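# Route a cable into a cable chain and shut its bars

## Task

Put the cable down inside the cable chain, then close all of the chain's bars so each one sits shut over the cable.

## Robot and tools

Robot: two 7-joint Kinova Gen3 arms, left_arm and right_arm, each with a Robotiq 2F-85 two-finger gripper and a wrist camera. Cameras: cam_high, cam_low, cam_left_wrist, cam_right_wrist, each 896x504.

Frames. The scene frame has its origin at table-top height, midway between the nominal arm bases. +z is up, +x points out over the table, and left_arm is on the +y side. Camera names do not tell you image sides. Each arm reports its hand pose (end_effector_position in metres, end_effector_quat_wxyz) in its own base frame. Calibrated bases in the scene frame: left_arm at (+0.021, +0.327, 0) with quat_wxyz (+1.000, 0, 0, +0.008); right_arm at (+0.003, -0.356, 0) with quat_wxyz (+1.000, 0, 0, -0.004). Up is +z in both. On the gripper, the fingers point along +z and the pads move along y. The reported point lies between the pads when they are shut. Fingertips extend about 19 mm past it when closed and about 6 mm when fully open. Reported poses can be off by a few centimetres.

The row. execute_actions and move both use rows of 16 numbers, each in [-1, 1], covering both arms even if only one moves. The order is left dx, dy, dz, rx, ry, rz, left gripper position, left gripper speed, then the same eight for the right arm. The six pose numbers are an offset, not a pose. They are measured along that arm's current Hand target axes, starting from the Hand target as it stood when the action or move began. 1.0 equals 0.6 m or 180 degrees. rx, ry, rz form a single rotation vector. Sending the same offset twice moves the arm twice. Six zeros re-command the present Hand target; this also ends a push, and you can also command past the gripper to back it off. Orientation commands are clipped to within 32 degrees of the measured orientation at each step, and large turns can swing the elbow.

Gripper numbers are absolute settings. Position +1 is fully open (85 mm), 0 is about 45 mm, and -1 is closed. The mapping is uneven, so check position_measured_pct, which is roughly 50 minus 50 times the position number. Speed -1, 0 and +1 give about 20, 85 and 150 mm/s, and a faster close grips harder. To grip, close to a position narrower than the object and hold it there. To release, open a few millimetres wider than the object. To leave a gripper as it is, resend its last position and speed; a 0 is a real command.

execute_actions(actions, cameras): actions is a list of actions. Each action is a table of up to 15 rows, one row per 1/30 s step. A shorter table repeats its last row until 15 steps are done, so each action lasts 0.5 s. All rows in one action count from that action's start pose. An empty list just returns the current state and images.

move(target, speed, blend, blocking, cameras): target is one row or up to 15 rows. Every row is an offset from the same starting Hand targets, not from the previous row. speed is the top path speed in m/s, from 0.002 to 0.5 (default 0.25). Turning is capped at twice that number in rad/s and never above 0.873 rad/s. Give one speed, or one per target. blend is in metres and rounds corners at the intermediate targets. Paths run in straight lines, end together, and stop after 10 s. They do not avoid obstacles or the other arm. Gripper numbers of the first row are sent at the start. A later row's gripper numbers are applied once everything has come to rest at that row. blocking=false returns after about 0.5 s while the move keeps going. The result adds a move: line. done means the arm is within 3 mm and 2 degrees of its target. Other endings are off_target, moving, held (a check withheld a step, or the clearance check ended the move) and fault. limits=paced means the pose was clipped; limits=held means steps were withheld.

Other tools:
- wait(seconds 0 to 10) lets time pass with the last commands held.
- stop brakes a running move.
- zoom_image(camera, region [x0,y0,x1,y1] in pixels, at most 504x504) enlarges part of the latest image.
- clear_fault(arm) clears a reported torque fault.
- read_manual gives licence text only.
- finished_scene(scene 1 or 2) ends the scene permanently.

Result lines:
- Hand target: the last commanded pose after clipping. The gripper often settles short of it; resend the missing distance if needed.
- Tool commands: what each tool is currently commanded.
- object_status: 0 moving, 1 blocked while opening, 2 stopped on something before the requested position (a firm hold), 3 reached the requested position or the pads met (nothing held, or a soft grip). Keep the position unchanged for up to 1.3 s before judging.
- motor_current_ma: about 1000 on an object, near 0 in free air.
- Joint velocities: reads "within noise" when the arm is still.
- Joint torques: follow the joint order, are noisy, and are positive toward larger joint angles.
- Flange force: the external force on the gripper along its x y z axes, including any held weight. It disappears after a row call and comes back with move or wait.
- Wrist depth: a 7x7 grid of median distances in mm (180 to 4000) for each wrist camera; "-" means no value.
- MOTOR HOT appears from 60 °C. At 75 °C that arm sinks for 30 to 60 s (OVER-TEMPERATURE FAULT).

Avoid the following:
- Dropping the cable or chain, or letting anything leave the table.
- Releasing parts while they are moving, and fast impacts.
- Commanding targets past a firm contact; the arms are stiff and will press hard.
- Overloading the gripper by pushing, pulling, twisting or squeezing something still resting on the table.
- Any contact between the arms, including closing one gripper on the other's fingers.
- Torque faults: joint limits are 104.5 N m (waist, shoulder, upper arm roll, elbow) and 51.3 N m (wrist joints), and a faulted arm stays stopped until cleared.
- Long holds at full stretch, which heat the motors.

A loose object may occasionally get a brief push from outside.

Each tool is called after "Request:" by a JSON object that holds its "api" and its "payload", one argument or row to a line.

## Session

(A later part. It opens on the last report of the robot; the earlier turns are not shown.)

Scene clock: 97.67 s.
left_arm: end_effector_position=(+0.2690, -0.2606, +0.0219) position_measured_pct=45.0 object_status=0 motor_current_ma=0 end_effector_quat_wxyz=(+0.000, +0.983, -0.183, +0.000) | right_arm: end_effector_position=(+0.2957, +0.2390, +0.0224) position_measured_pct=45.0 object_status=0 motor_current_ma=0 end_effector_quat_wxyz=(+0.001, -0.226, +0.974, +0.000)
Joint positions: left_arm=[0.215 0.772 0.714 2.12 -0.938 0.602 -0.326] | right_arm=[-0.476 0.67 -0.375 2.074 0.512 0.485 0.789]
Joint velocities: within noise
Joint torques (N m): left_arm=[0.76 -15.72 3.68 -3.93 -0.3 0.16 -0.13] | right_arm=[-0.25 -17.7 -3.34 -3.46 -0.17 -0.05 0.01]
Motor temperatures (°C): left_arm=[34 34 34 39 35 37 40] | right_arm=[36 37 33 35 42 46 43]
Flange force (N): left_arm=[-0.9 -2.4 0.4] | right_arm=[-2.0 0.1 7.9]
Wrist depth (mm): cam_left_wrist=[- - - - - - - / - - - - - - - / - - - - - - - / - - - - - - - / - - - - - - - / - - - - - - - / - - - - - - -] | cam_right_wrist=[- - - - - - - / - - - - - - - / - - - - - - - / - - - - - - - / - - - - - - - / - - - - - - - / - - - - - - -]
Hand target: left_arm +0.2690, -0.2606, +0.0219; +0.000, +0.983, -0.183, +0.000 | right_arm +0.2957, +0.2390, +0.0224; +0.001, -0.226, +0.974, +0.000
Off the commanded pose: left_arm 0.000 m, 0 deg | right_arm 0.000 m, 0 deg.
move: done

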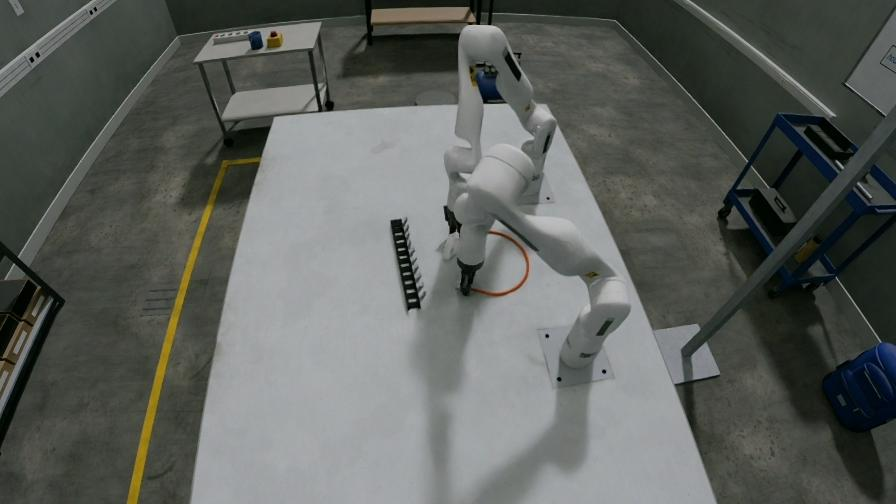

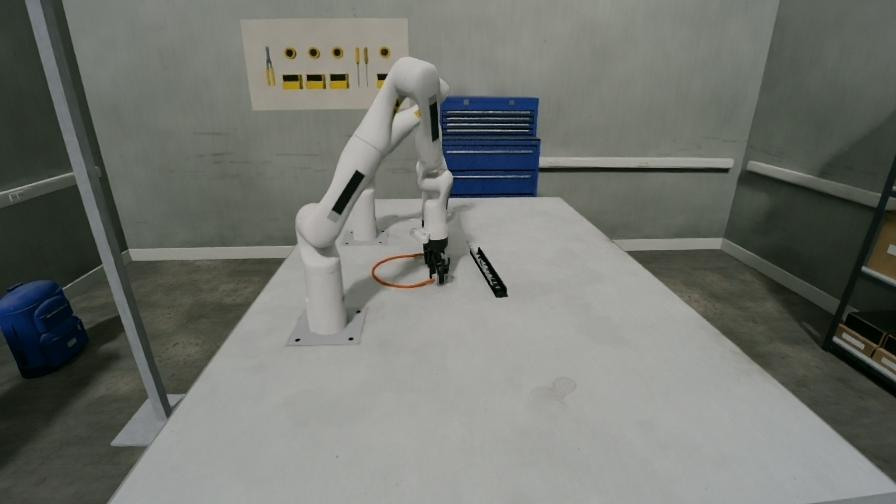

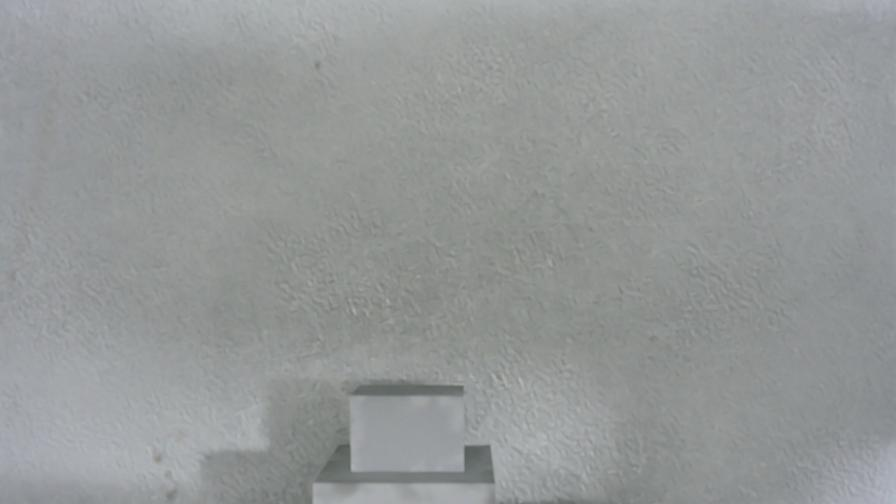

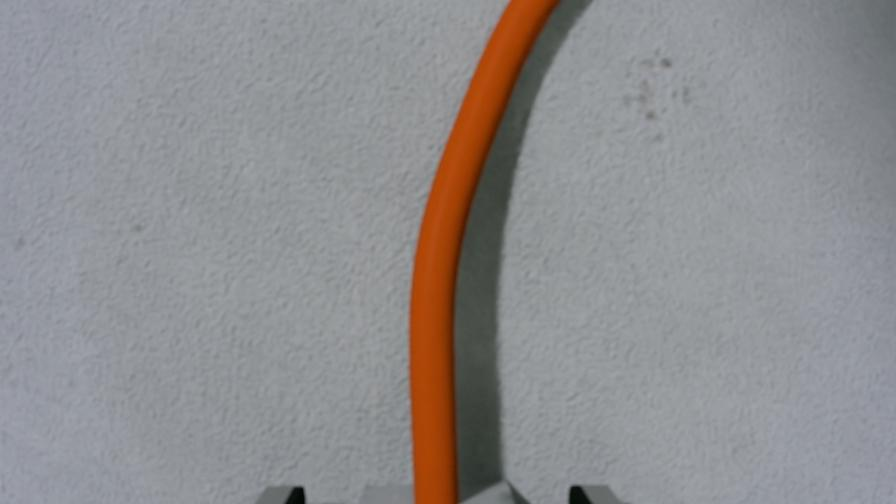

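Request:
{"api": "move", "payload": {
  "target": [0,0,0,0,0,0,-0.6,-1,0,0,0,0,0,0,-0.6,-1],
  "cameras": ["cam_left_wrist","cam_right_wrist"]
}}

Request:
{"api": "wait", "payload": {
  "seconds": 1.3,
  "cameras": ["cam_left_wrist","cam_right_wrist"]
}}

Scene clock: 101.50 s.
left_arm: end_effector_position=(+0.2690, -0.2606, +0.0219) position_measured_pct=69.7 object_status=0 motor_current_ma=1000 end_effector_quat_wxyz=(+0.000, +0.983, -0.183, +0.000) | right_arm: end_effector_position=(+0.2957, +0.2390, +0.0225) position_measured_pct=69.7 object_status=0 motor_current_ma=1000 end_effector_quat_wxyz=(+0.001, -0.226, +0.974, +0.000)
Joint positions: left_arm=[0.215 0.772 0.714 2.12 -0.938 0.602 -0.326] | right_arm=[-0.476 0.67 -0.375 2.074 0.512 0.485 0.789]
Joint velocities: within noise
Joint torques (N m): left_arm=[0.46 -11.39 1.6 -4.28 -0.73 -0.57 -0.09] | right_arm=[0.6 -12.44 -1.57 -3.9 0.32 -0.89 -0.11]
Motor temperatures (°C): left_arm=[34 34 34 39 35 37 40] | right_arm=[36 37 33 35 42 46 43]
Flange force (N): left_arm=[-4.2 -3.1 -16.2] | right_arm=[3.1 0.9 -9.4]
Wrist depth (mm): cam_left_wrist=[- - - - - - - / - - - - - - - / - - - - - - - / - - - - - - - / - - - - - - - / - - - - - - - / - - - - - - -] | cam_right_wrist=[- - - - - - - / - - - - - - - / - - - - - - - / - - - - - - - / - - - - - - - / - - - - - - - / - - - - - - -]
Hand target: left_arm +0.2690, -0.2606, +0.0219; +0.000, +0.983, -0.183, +0.000 | right_arm +0.2957, +0.2390, +0.0224; +0.001, -0.226, +0.974, +0.000
Off the commanded pose: left_arm 0.000 m, 0 deg | right_arm 0.000 m, 0 deg.
move: done
Images, in order (width x height): cam_left_wrist 896x504, cam_right_wrist 896x504.

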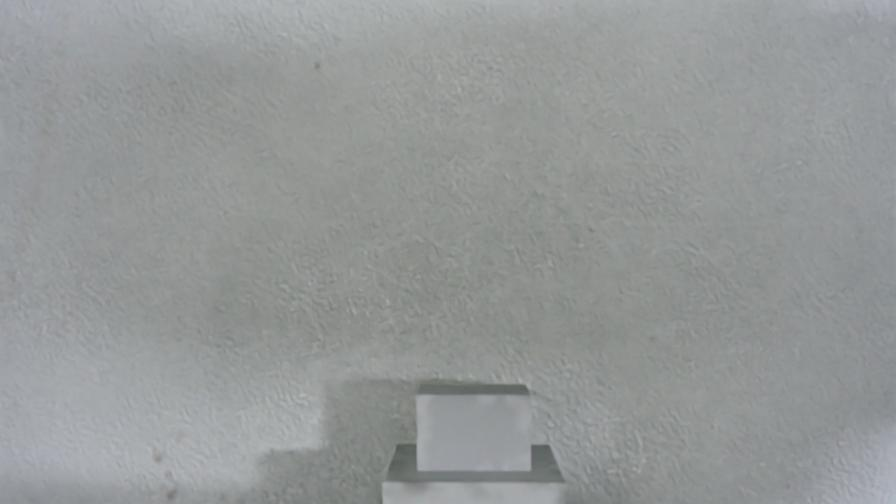

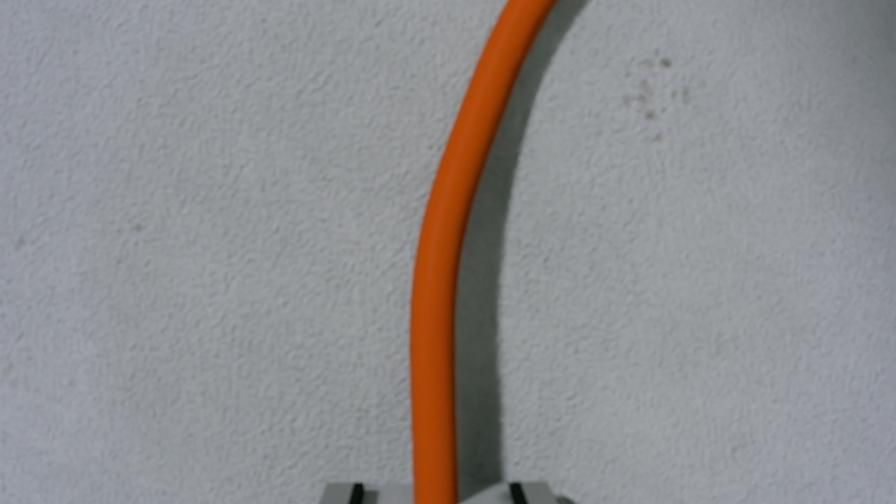

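Scene clock: 102.80 s.
left_arm: end_effector_position=(+0.2690, -0.2606, +0.0219) position_measured_pct=69.7 object_status=2 motor_current_ma=1000 end_effector_quat_wxyz=(+0.000, +0.983, -0.183, +0.000) | right_arm: end_effector_position=(+0.2957, +0.2390, +0.0224) position_measured_pct=69.7 object_status=2 motor_current_ma=1000 end_effector_quat_wxyz=(+0.001, -0.226, +0.974, +0.000)
Joint positions: left_arm=[0.215 0.772 0.714 2.12 -0.938 0.602 -0.326] | right_arm=[-0.476 0.67 -0.375 2.074 0.512 0.485 0.789]
Joint velocities: within noise
Joint torques (N m): left_arm=[0.54 -11.34 1.74 -4.3 -0.82 -0.54 -0.03] | right_arm=[0.64 -12.42 -1.59 -3.83 0.33 -0.85 -0.11]
Motor temperatures (°C): left_arm=[34 34 34 39 35 37 40] | right_arm=[36 37 33 35 42 46 43]
Flange force (N): left_arm=[-4.2 -3.4 -16.3] | right_arm=[3.0 1.0 -9.3]
Wrist depth (mm): cam_left_wrist=[- - - - - - - / - - - - - - - / - - - - - - - / - - - - - - - / - - - - - - - / - - - - - - - / - - - - - - -] | cam_right_wrist=[- - - - - - - / - - - - - - - / - - - - - - - / - - - - - - - / - - - - - - - / - - - - - - - / - - - - - - -]
Hand target: left_arm +0.2690, -0.2606, +0.0219; +0.000, +0.983, -0.183, +0.000 | right_arm +0.2957, +0.2390, +0.0224; +0.001, -0.226, +0.974, +0.000
Tool commands: left_gripper/position=-0.6 left_gripper/speed=-1.0 right_gripper/position=-0.6 right_gripper/speed=-1.0
Off the commanded pose: left_arm 0.000 m, 0 deg | right_arm 0.000 m, 0 deg.
wait: 1.30 s; at rest by 0.17 s
Images, in order (width x height): cam_left_wrist 896x504, cam_right_wrist 896x504.

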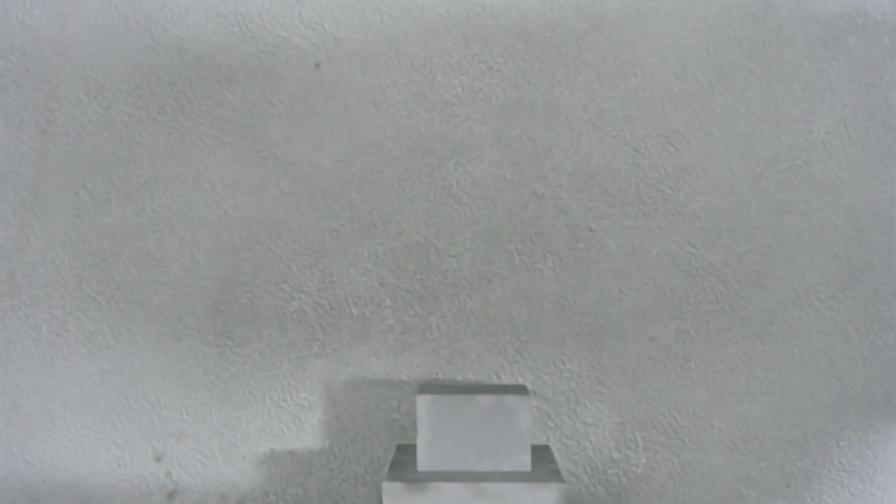

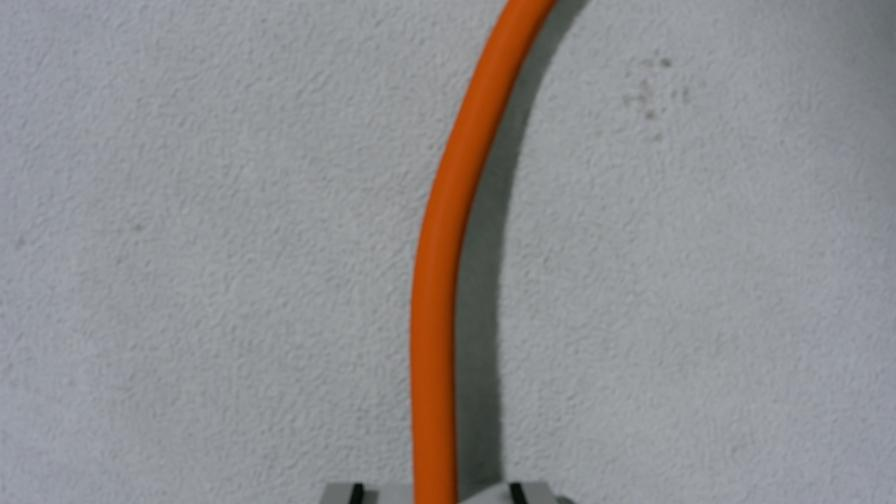

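Request:
{"api": "move", "payload": {
  "target": [
    [0,0,-0.247,0,0,0,-0.6,-1,0,0,-0.246,0,0,0,-0.6,-1],
    [0.127,-0.334,-0.247,0,0,-0.649,-0.6,-1,-0.157,-0.435,-0.246,0,0,0.6056,-0.6,-1]
  ],
  "speed": 0.12
}}

Scene clock: 127.77 s.
left_arm: end_effector_position=(+0.4121, -0.1009, +0.1700) position_measured_pct=69.7 object_status=2 motor_current_ma=1000 end_effector_quat_wxyz=(+0.001, +0.671, +0.741, +0.000) | right_arm: end_effector_position=(+0.4947, +0.0459, +0.1703) position_measured_pct=69.7 object_status=2 motor_current_ma=1000 end_effector_quat_wxyz=(+0.001, +0.662, +0.749, +0.001)
Joint positions: left_arm=[-0.155 0.452 0.474 1.805 -0.248 0.943 0.525] | right_arm=[-0.132 0.563 -0.016 1.538 0.01 1.039 -0.028]
Joint velocities: within noise
Joint torques (N m): left_arm=[0.8 -16.15 1.69 -8.25 -0.38 0.23 -0.06] | right_arm=[-0.19 -20.9 -1.8 -7.94 -0.23 -0.08 -0.03]
Motor temperatures (°C): left_arm=[34 34 34 39 35 37 40] | right_arm=[36 36 32 35 42 46 43]
Flange force (N): left_arm=[2.3 -1.7 3.8] | right_arm=[-0.7 4.4 2.9]
Wrist depth (mm): cam_left_wrist=[318 317 316 315 314 313 312 / 318 317 316 315 313 313 312 / 318 317 316 315 314 313 312 / 319 317 316 315 314 313 311 / 318 318 316 315 314 313 311 / 319 317 316 315 314 313 312 / 318 317 317 - - 313 312] | cam_right_wrist=[314 315 316 296 319 319 321 / 314 315 316 313 319 320 321 / 314 316 316 317 319 320 321 / 314 316 317 318 319 320 321 / 315 316 317 318 319 321 322 / 315 316 317 318 320 320 322 / 315 316 317 318 319 321 323]
Hand target: left_arm +0.4121, -0.1009, +0.1700; +0.001, +0.671, +0.741, +0.000 | right_arm +0.4947, +0.0459, +0.1703; +0.001, +0.662, +0.749, +0.001
Off the commanded pose: left_arm 0.000 m, 0 deg | right_arm 0.000 m, 0 deg.
move: done

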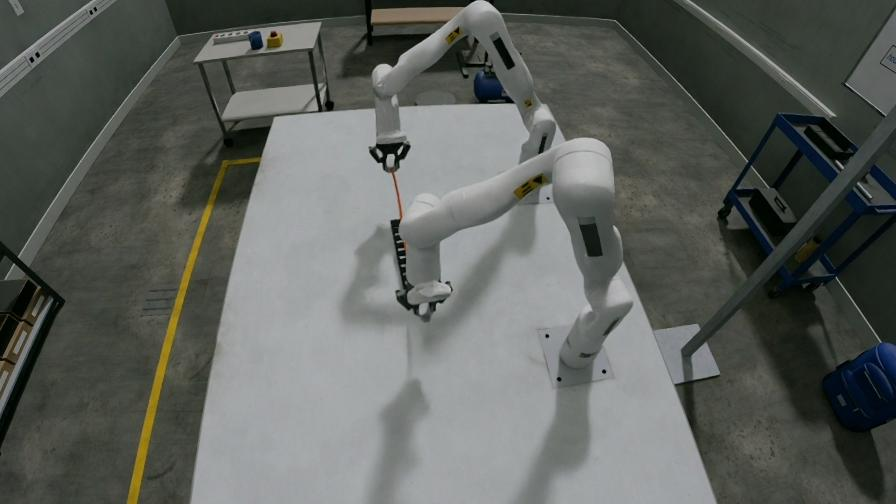

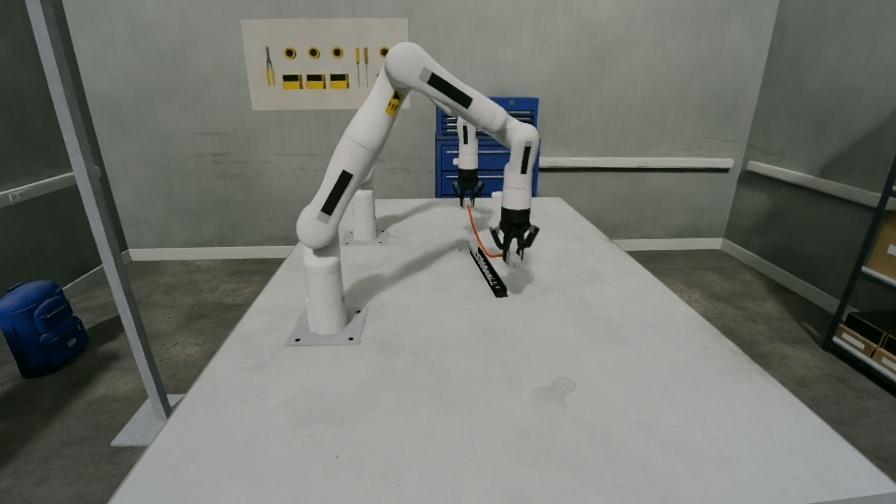

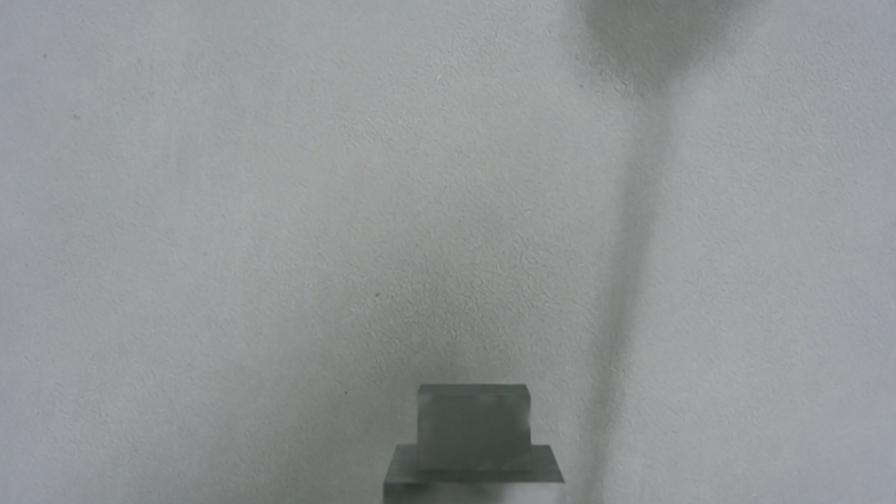

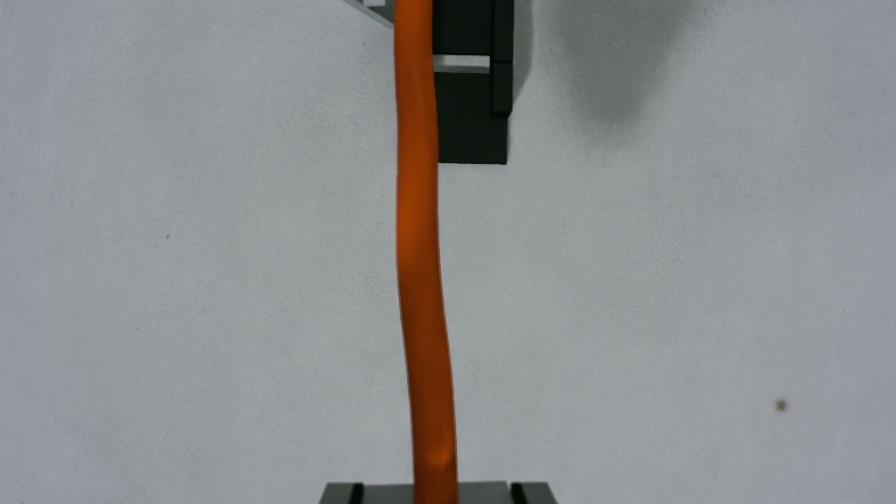

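Request:
{"api": "zoom_image", "payload": {
  "camera": "cam_low",
  "region": [440, 180, 560, 310]
}}

Scaled by 3.877 from the camera's 896x504 image, which has a finer 1280x720 frame.

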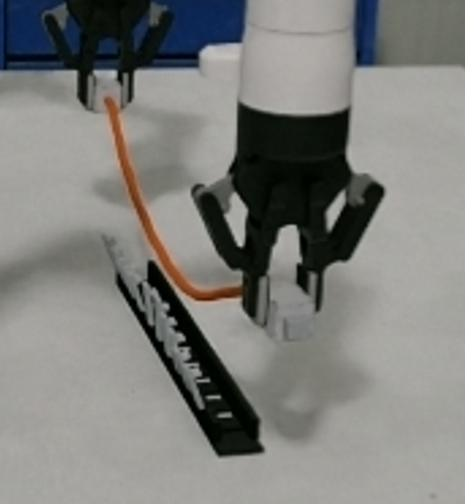

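Request:
{"api": "move", "payload": {
  "target": [
    [0.01,0,0,0,0,0,-0.6,-1,-0.01,0.0125,0,0,0,0,-0.6,-1],
    [0.01,0,0.133,0,0,0,-0.6,-1,-0.01,0.0125,0.133,0,0,0,-0.6,-1]
  ],
  "speed": 0.06
}}

Request:
{"api": "zoom_image", "payload": {
  "camera": "cam_low",
  "region": [440, 180, 560, 310]
}}

Request:
{"api": "zoom_image", "payload": {
  "camera": "cam_high",
  "region": [350, 150, 470, 330]
}}

Scene clock: 145.93 s.
left_arm: end_effector_position=(+0.4116, -0.0950, +0.0903) position_measured_pct=69.7 object_status=2 motor_current_ma=1000 end_effector_quat_wxyz=(+0.001, +0.671, +0.741, +0.000) | right_arm: end_effector_position=(+0.5031, +0.0409, +0.0905) position_measured_pct=69.7 object_status=2 motor_current_ma=1000 end_effector_quat_wxyz=(+0.001, +0.662, +0.749, +0.001)
Joint positions: left_arm=[-0.113 0.584 0.405 1.907 -0.336 0.716 0.587] | right_arm=[-0.12 0.689 -0.017 1.603 0.014 0.848 -0.019]
Joint velocities: within noise
Joint torques (N m): left_arm=[0.67 -17.19 1.89 -6.73 -0.34 0.22 -0.1] | right_arm=[-0.16 -21.9 -1.77 -6.9 -0.22 -0.06 -0.05]
Motor temperatures (°C): left_arm=[34 34 34 39 35 37 40] | right_arm=[36 37 32 35 42 46 43]
Flange force (N): left_arm=[2.2 -1.9 3.2] | right_arm=[-0.5 3.8 3.7]
Wrist depth (mm): cam_left_wrist=[238 237 236 235 234 233 232 / 237 237 236 235 234 233 232 / 237 236 236 235 234 233 233 / 237 237 235 235 234 233 233 / 237 237 236 235 234 233 233 / 237 236 236 235 234 233 232 / 237 237 236 - - 233 232] | cam_right_wrist=[235 236 237 234 239 240 240 / 235 236 237 238 239 240 241 / 236 237 237 238 239 240 241 / 236 237 237 238 239 240 241 / 236 237 238 239 239 240 241 / 236 237 238 239 240 240 242 / 236 237 238 239 240 240 241]
Hand target: left_arm +0.4116, -0.0950, +0.0902; +0.001, +0.671, +0.741, +0.000 | right_arm +0.5031, +0.0409, +0.0905; +0.001, +0.662, +0.749, +0.001
Off the commanded pose: left_arm 0.000 m, 0 deg | right_arm 0.000 m, 0 deg.
move: done

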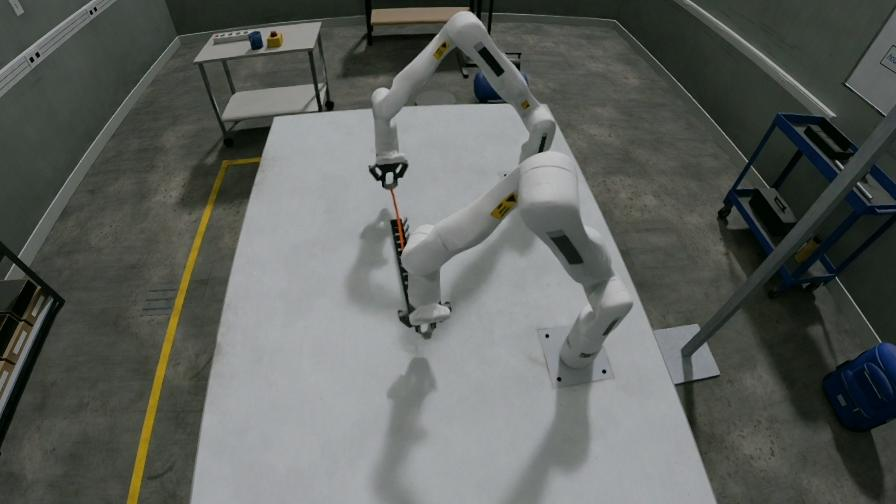

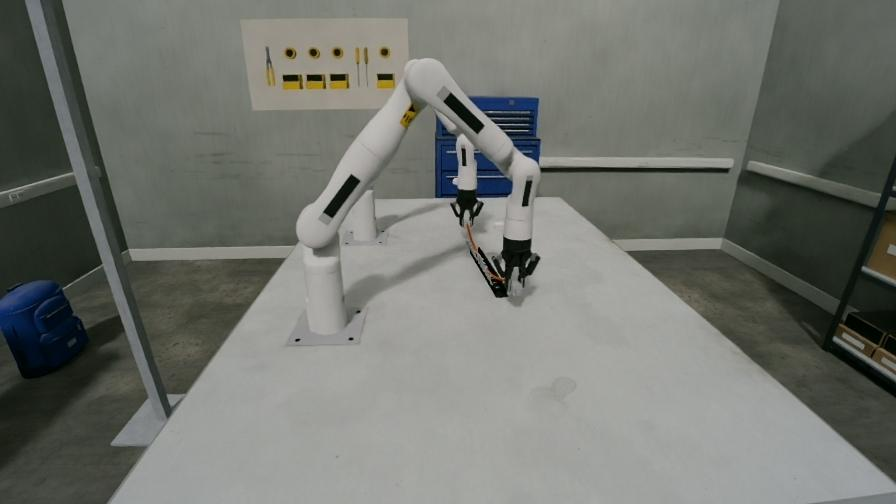

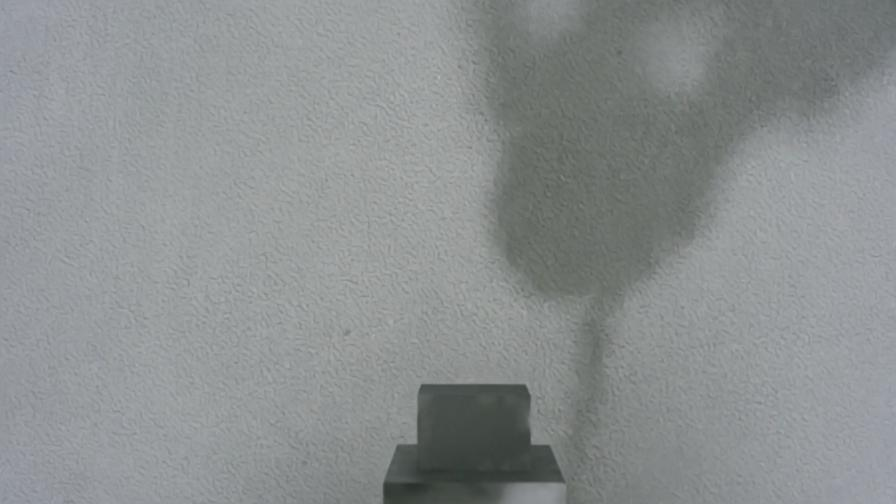

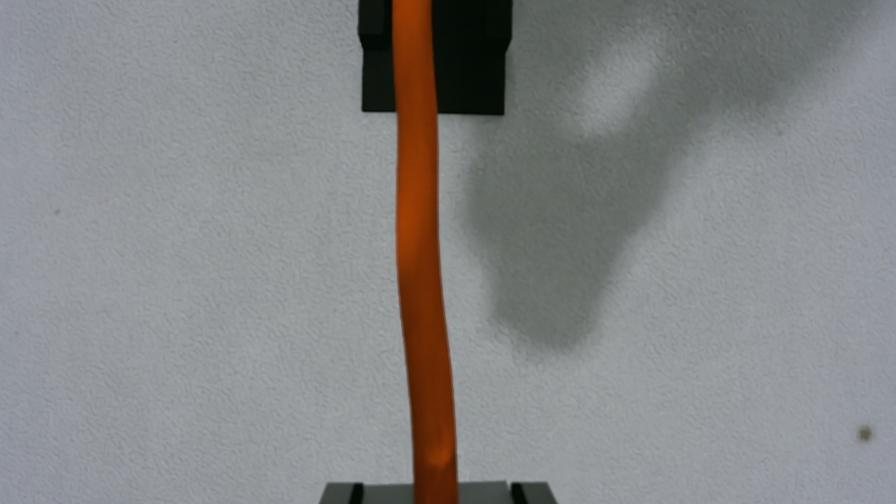

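Scaled by 3.877 from the camera's 896x504 image, which has a finer 1280x720 frame.

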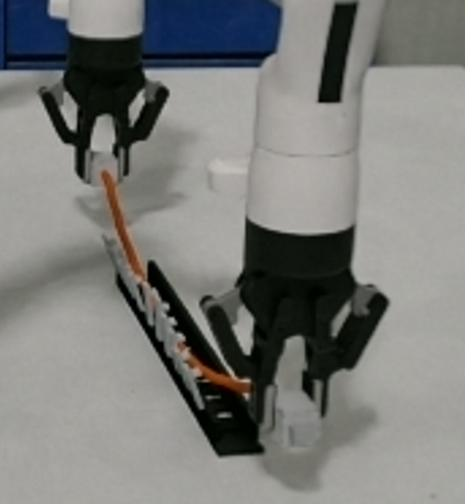

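Scaled by 2.800 from the camera's 896x504 image, which has a finer 1280x720 frame.

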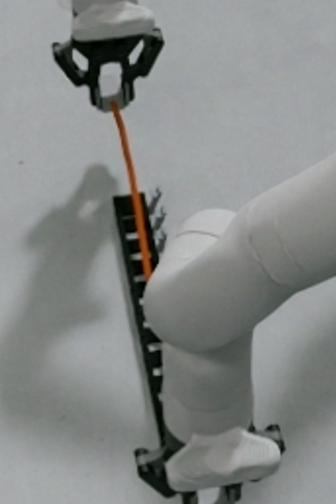

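Request:
{"api": "move", "payload": {
  "target": [0,0,0.075,0,0,0,-0.6,-1,0,0,0.075,0,0,0,-0.6,-1],
  "speed": 0.06,
  "cameras": ["cam_low","cam_high","cam_right_wrist"]
}}

Request:
{"api": "zoom_image", "payload": {
  "camera": "cam_low",
  "region": [455, 210, 535, 310]
}}

Request:
{"api": "zoom_image", "payload": {
  "camera": "cam_high",
  "region": [350, 170, 470, 350]
}}

Scene clock: 162.70 s.
left_arm: end_effector_position=(+0.4116, -0.0951, +0.0453) position_measured_pct=69.7 object_status=2 motor_current_ma=1000 end_effector_quat_wxyz=(+0.001, +0.671, +0.741, +0.000) | right_arm: end_effector_position=(+0.5031, +0.0409, +0.0455) position_measured_pct=69.7 object_status=2 motor_current_ma=1000 end_effector_quat_wxyz=(+0.001, +0.662, +0.749, +0.001)
Joint positions: left_arm=[-0.073 0.672 0.349 1.94 -0.389 0.594 0.631] | right_arm=[-0.12 0.764 -0.017 1.635 0.017 0.741 -0.021]
Joint velocities: within noise
Joint torques (N m): left_arm=[1.52 -17.73 2.73 -6.05 -0.11 -0.19 -0.1] | right_arm=[-1.18 -22.28 -2.69 -6.09 -0.67 -0.08 -0.04]
Motor temperatures (°C): left_arm=[34 34 34 38 35 37 40] | right_arm=[36 37 32 35 41 46 43]
Flange force (N): left_arm=[4.3 -1.9 2.1] | right_arm=[-2.4 3.7 3.8]
Wrist depth (mm): cam_left_wrist=[192 191 190 190 189 189 187 / 192 191 190 190 189 188 188 / 192 191 190 190 189 188 188 / 192 191 191 190 189 188 188 / 192 191 190 190 189 188 187 / 192 191 190 190 189 189 187 / 192 191 190 - 189 188 188] | cam_right_wrist=[191 192 192 189 194 194 195 / 191 192 192 193 194 195 195 / 191 192 193 194 194 195 195 / 192 192 193 194 194 195 195 / 192 192 193 194 194 195 196 / 192 192 193 194 194 195 196 / 192 193 193 194 194 195 196]
Hand target: left_arm +0.4116, -0.0951, +0.0452; +0.001, +0.671, +0.741, +0.000 | right_arm +0.5032, +0.0409, +0.0455; +0.001, +0.662, +0.749, +0.001
Off the commanded pose: left_arm 0.000 m, 0 deg | right_arm 0.000 m, 0 deg.
move: done
Images, in order (width x height): cam_high 896x504, cam_low 896x504, cam_right_wrist 896x504.

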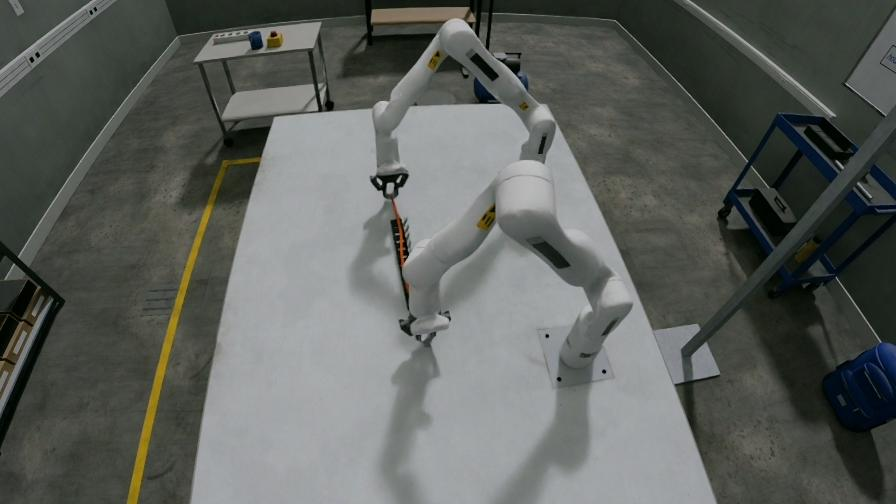

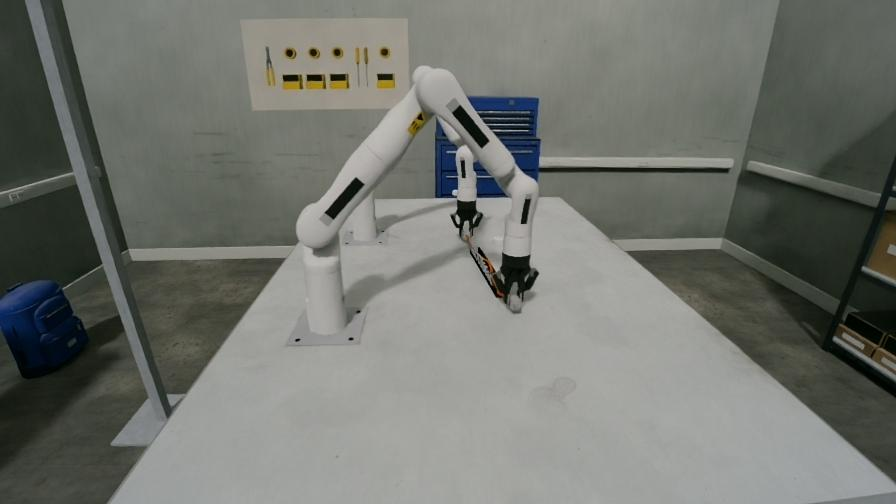

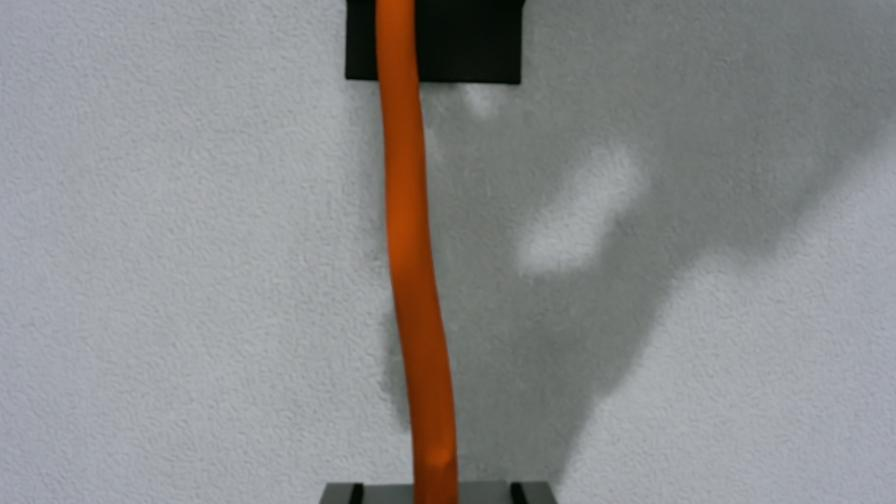

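Scaled by 5.040 from the camera's 896x504 image, which has a finer 1280x720 frame.

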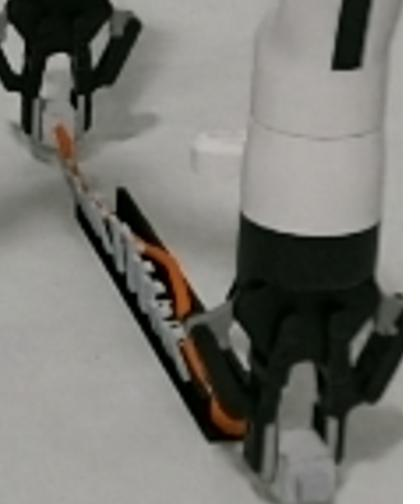

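Scaled by 2.800 from the camera's 896x504 image, which has a finer 1280x720 frame.

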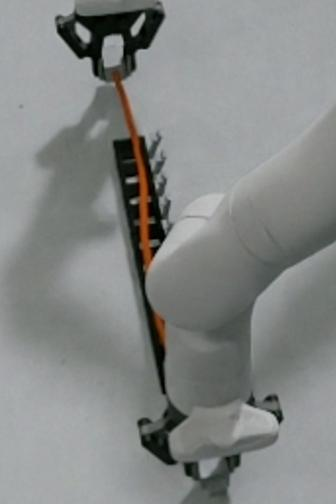

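Request:
{"api": "move", "payload": {
  "target": [
    [0.012,0,0,0,0,0,-0.6,-1,-0.012,0,0,0,0,0,-0.6,-1],
    [0.012,0,0.03,0,0,0,-0.6,-1,-0.012,0,0.03,0,0,0,-0.6,-1]
  ],
  "speed": 0.03,
  "cameras": ["cam_low","cam_high","cam_right_wrist"]
}}

Request:
{"api": "zoom_image", "payload": {
  "camera": "cam_low",
  "region": [455, 210, 535, 310]
}}

Request:
{"api": "zoom_image", "payload": {
  "camera": "cam_high",
  "region": [350, 170, 470, 350]
}}

Scene clock: 169.97 s.
left_arm: end_effector_position=(+0.4109, -0.0880, +0.0272) position_measured_pct=69.7 object_status=2 motor_current_ma=1000 end_effector_quat_wxyz=(+0.001, +0.671, +0.741, +0.000) | right_arm: end_effector_position=(+0.5041, +0.0337, +0.0275) position_measured_pct=69.7 object_status=2 motor_current_ma=1000 end_effector_quat_wxyz=(+0.001, +0.662, +0.749, +0.001)
Joint positions: left_arm=[-0.073 0.706 0.325 1.956 -0.411 0.543 0.635] | right_arm=[-0.105 0.797 -0.018 1.642 0.02 0.701 -0.009]
Joint velocities: within noise
Joint torques (N m): left_arm=[2.47 -17.94 3.83 -5.88 0.24 -0.69 -0.16] | right_arm=[-2.54 -22.12 -4.22 -5.48 -1.14 0 -0.05]
Motor temperatures (°C): left_arm=[34 34 34 38 35 37 40] | right_arm=[36 37 32 35 41 46 43]
Flange force (N): left_arm=[6.5 -1.7 1.8] | right_arm=[-5.1 4.1 3.4]
Wrist depth (mm): cam_left_wrist=[- - - - - - - / - - - - - - - / - - - - - - - / - - - - - - - / - - - - - - - / - - - - - - - / - - - - - - -] | cam_right_wrist=[- - - - - - - / - - - - - - - / - - - - - - - / - - - - - - - / - - - - - - - / - - - - - - - / - - - - - - -]
Hand target: left_arm +0.4109, -0.0879, +0.0272; +0.001, +0.671, +0.741, +0.000 | right_arm +0.5041, +0.0338, +0.0275; +0.001, +0.662, +0.749, +0.001
Off the commanded pose: left_arm 0.000 m, 0 deg | right_arm 0.000 m, 0 deg.
move: done
Images, in order (width x height): cam_high 896x504, cam_low 896x504, cam_right_wrist 896x504.

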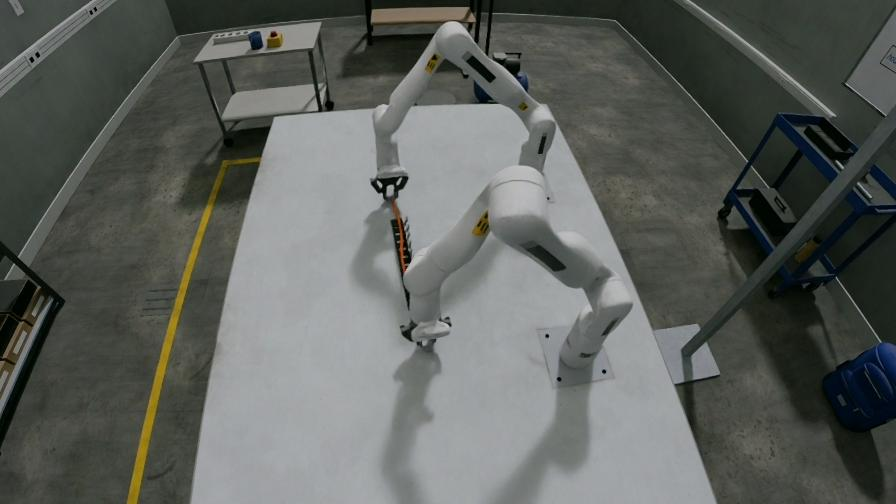

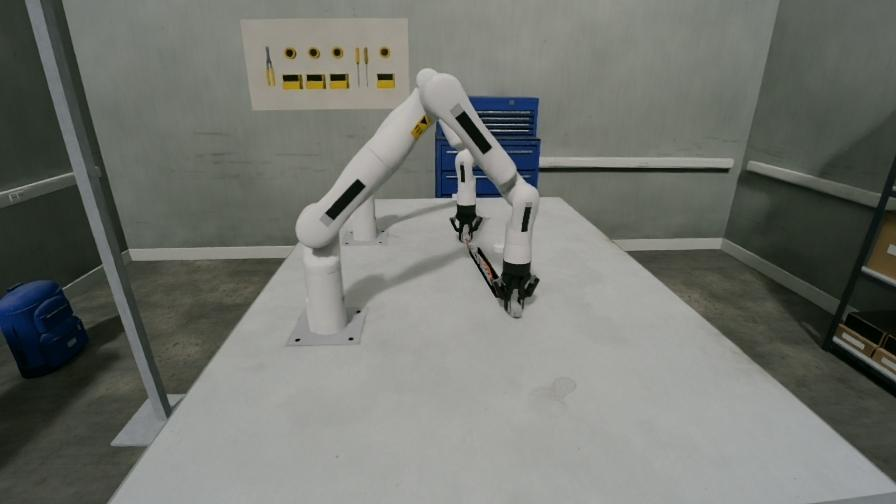

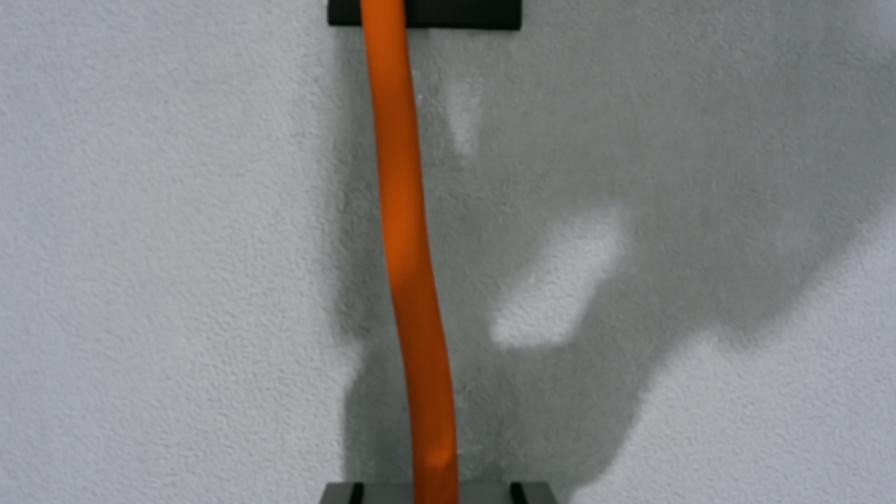

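Scaled by 5.040 from the camera's 896x504 image, which has a finer 1280x720 frame.

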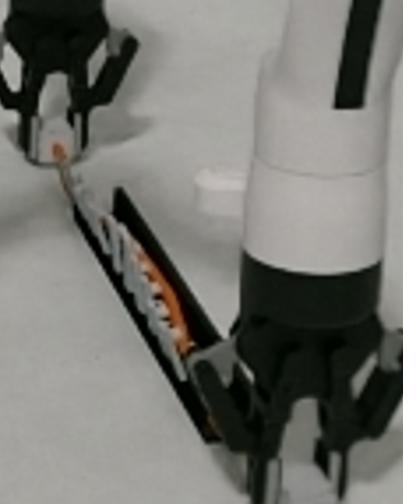

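Scaled by 2.800 from the camera's 896x504 image, which has a finer 1280x720 frame.

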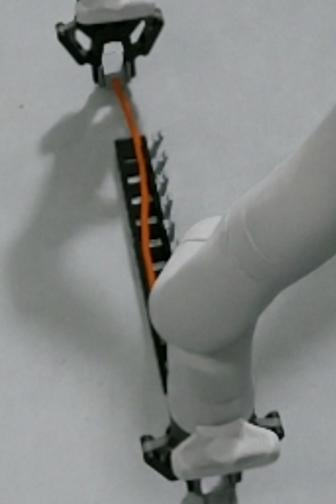

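Request:
{"api": "move", "payload": {
  "target": [0.014,0,0.008,0,0,0,-0.6,-1,-0.014,0.003,0.008,0,0,0,-0.6,-1],
  "speed": 0.03,
  "cameras": ["cam_low","cam_high","cam_right_wrist"]
}}

Request:
{"api": "zoom_image", "payload": {
  "camera": "cam_low",
  "region": [455, 210, 535, 310]
}}

Request:
{"api": "zoom_image", "payload": {
  "camera": "cam_high",
  "region": [350, 170, 470, 350]
}}

Scene clock: 174.20 s.
left_arm: end_effector_position=(+0.4101, -0.0798, +0.0225) position_measured_pct=69.7 object_status=2 motor_current_ma=1000 end_effector_quat_wxyz=(+0.001, +0.671, +0.741, +0.000) | right_arm: end_effector_position=(+0.5069, +0.0260, +0.0228) position_measured_pct=69.7 object_status=2 motor_current_ma=1000 end_effector_quat_wxyz=(+0.000, +0.662, +0.750, +0.001)
Joint positions: left_arm=[-0.088 0.714 0.319 1.966 -0.42 0.525 0.624] | right_arm=[-0.088 0.809 -0.019 1.635 0.021 0.696 0.006]
Joint velocities: within noise
Joint torques (N m): left_arm=[-19.76 -17.59 -23.56 1.82 -6.81 10.37 -0.17] | right_arm=[27.91 -19.91 26.11 -7.24 10.77 -1.71 0.13]
Motor temperatures (°C): left_arm=[34 34 34 38 35 37 40] | right_arm=[36 37 32 35 41 46 43]
Flange force (N): left_arm=[-49.3 -0.3 2.1] | right_arm=[56.0 -0.1 -4.9]
Wrist depth (mm): cam_left_wrist=[- - - - - - - / - - - - - - - / - - - - - - - / - - - - - - - / - - - - - - - / - - - - - - - / - - - - - - -] | cam_right_wrist=[- - - - - - - / - - - - - - - / - - - - - - - / - - - - - - - / - - - - - - - / - - - - - - - / - - - - - - -]
Hand target: left_arm +0.4101, -0.0796, +0.0224; +0.001, +0.671, +0.741, +0.000 | right_arm +0.5069, +0.0256, +0.0227; +0.001, +0.662, +0.749, +0.001
Off the commanded pose: left_arm 0.000 m, 0 deg | right_arm 0.000 m, 0 deg.
move: done
Images, in order (width x height): cam_high 896x504, cam_low 896x504, cam_right_wrist 896x504.

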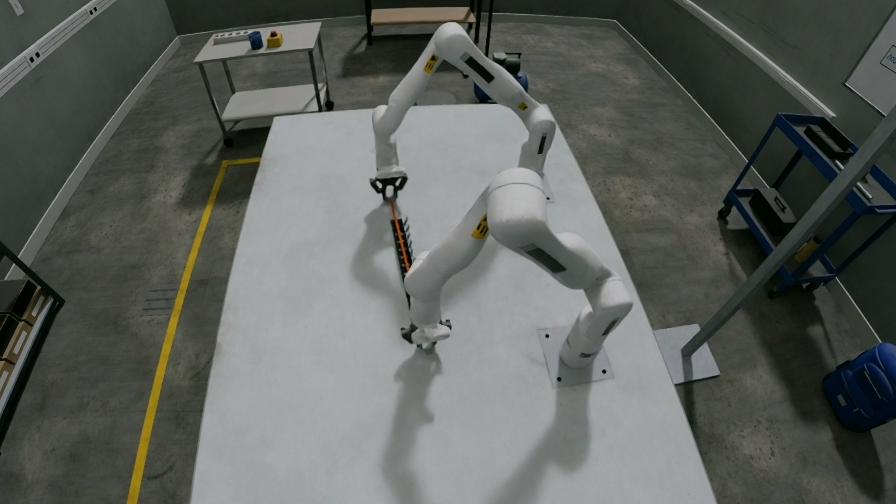

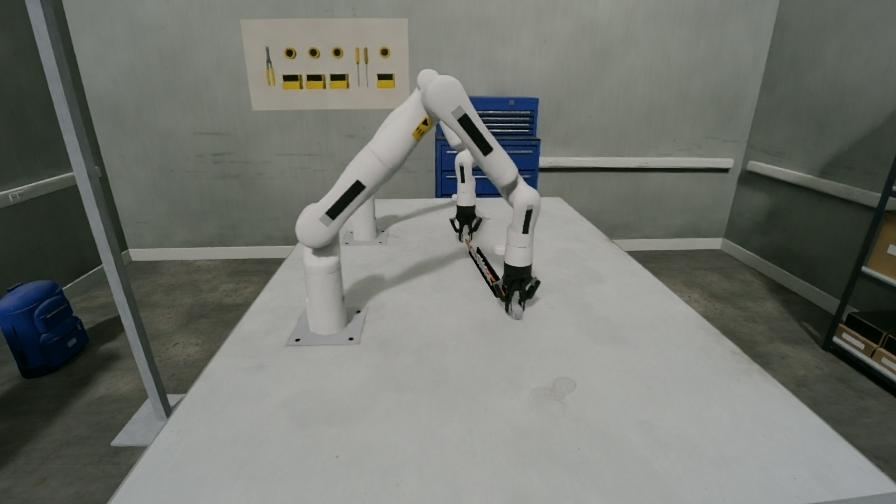

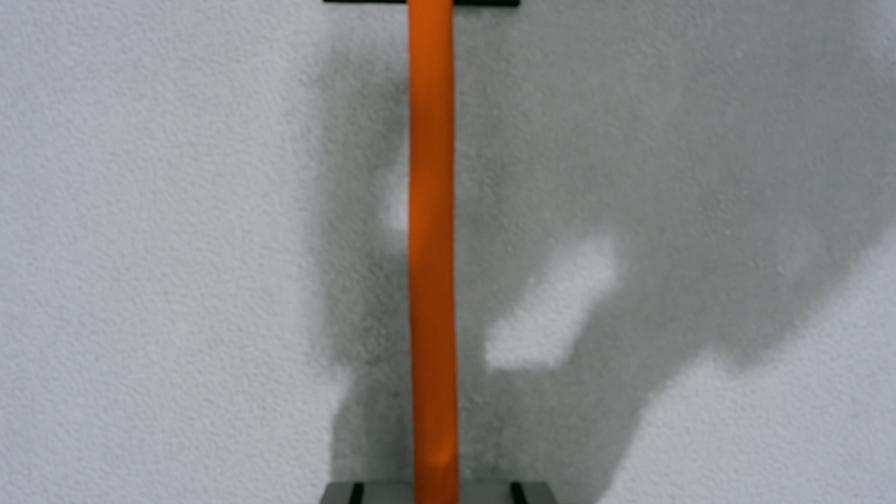

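Scaled by 5.040 from the camera's 896x504 image, which has a finer 1280x720 frame.

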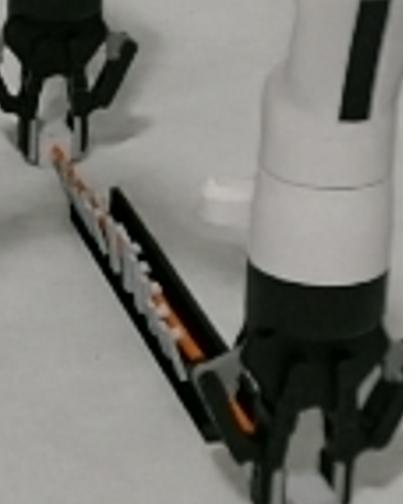

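Scaled by 2.800 from the camera's 896x504 image, which has a finer 1280x720 frame.

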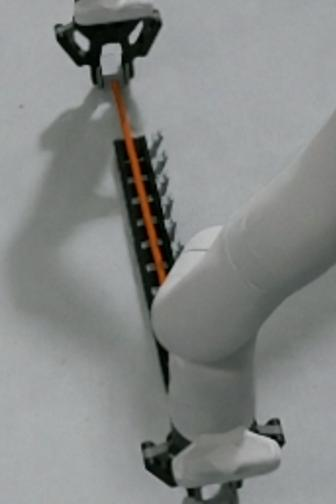

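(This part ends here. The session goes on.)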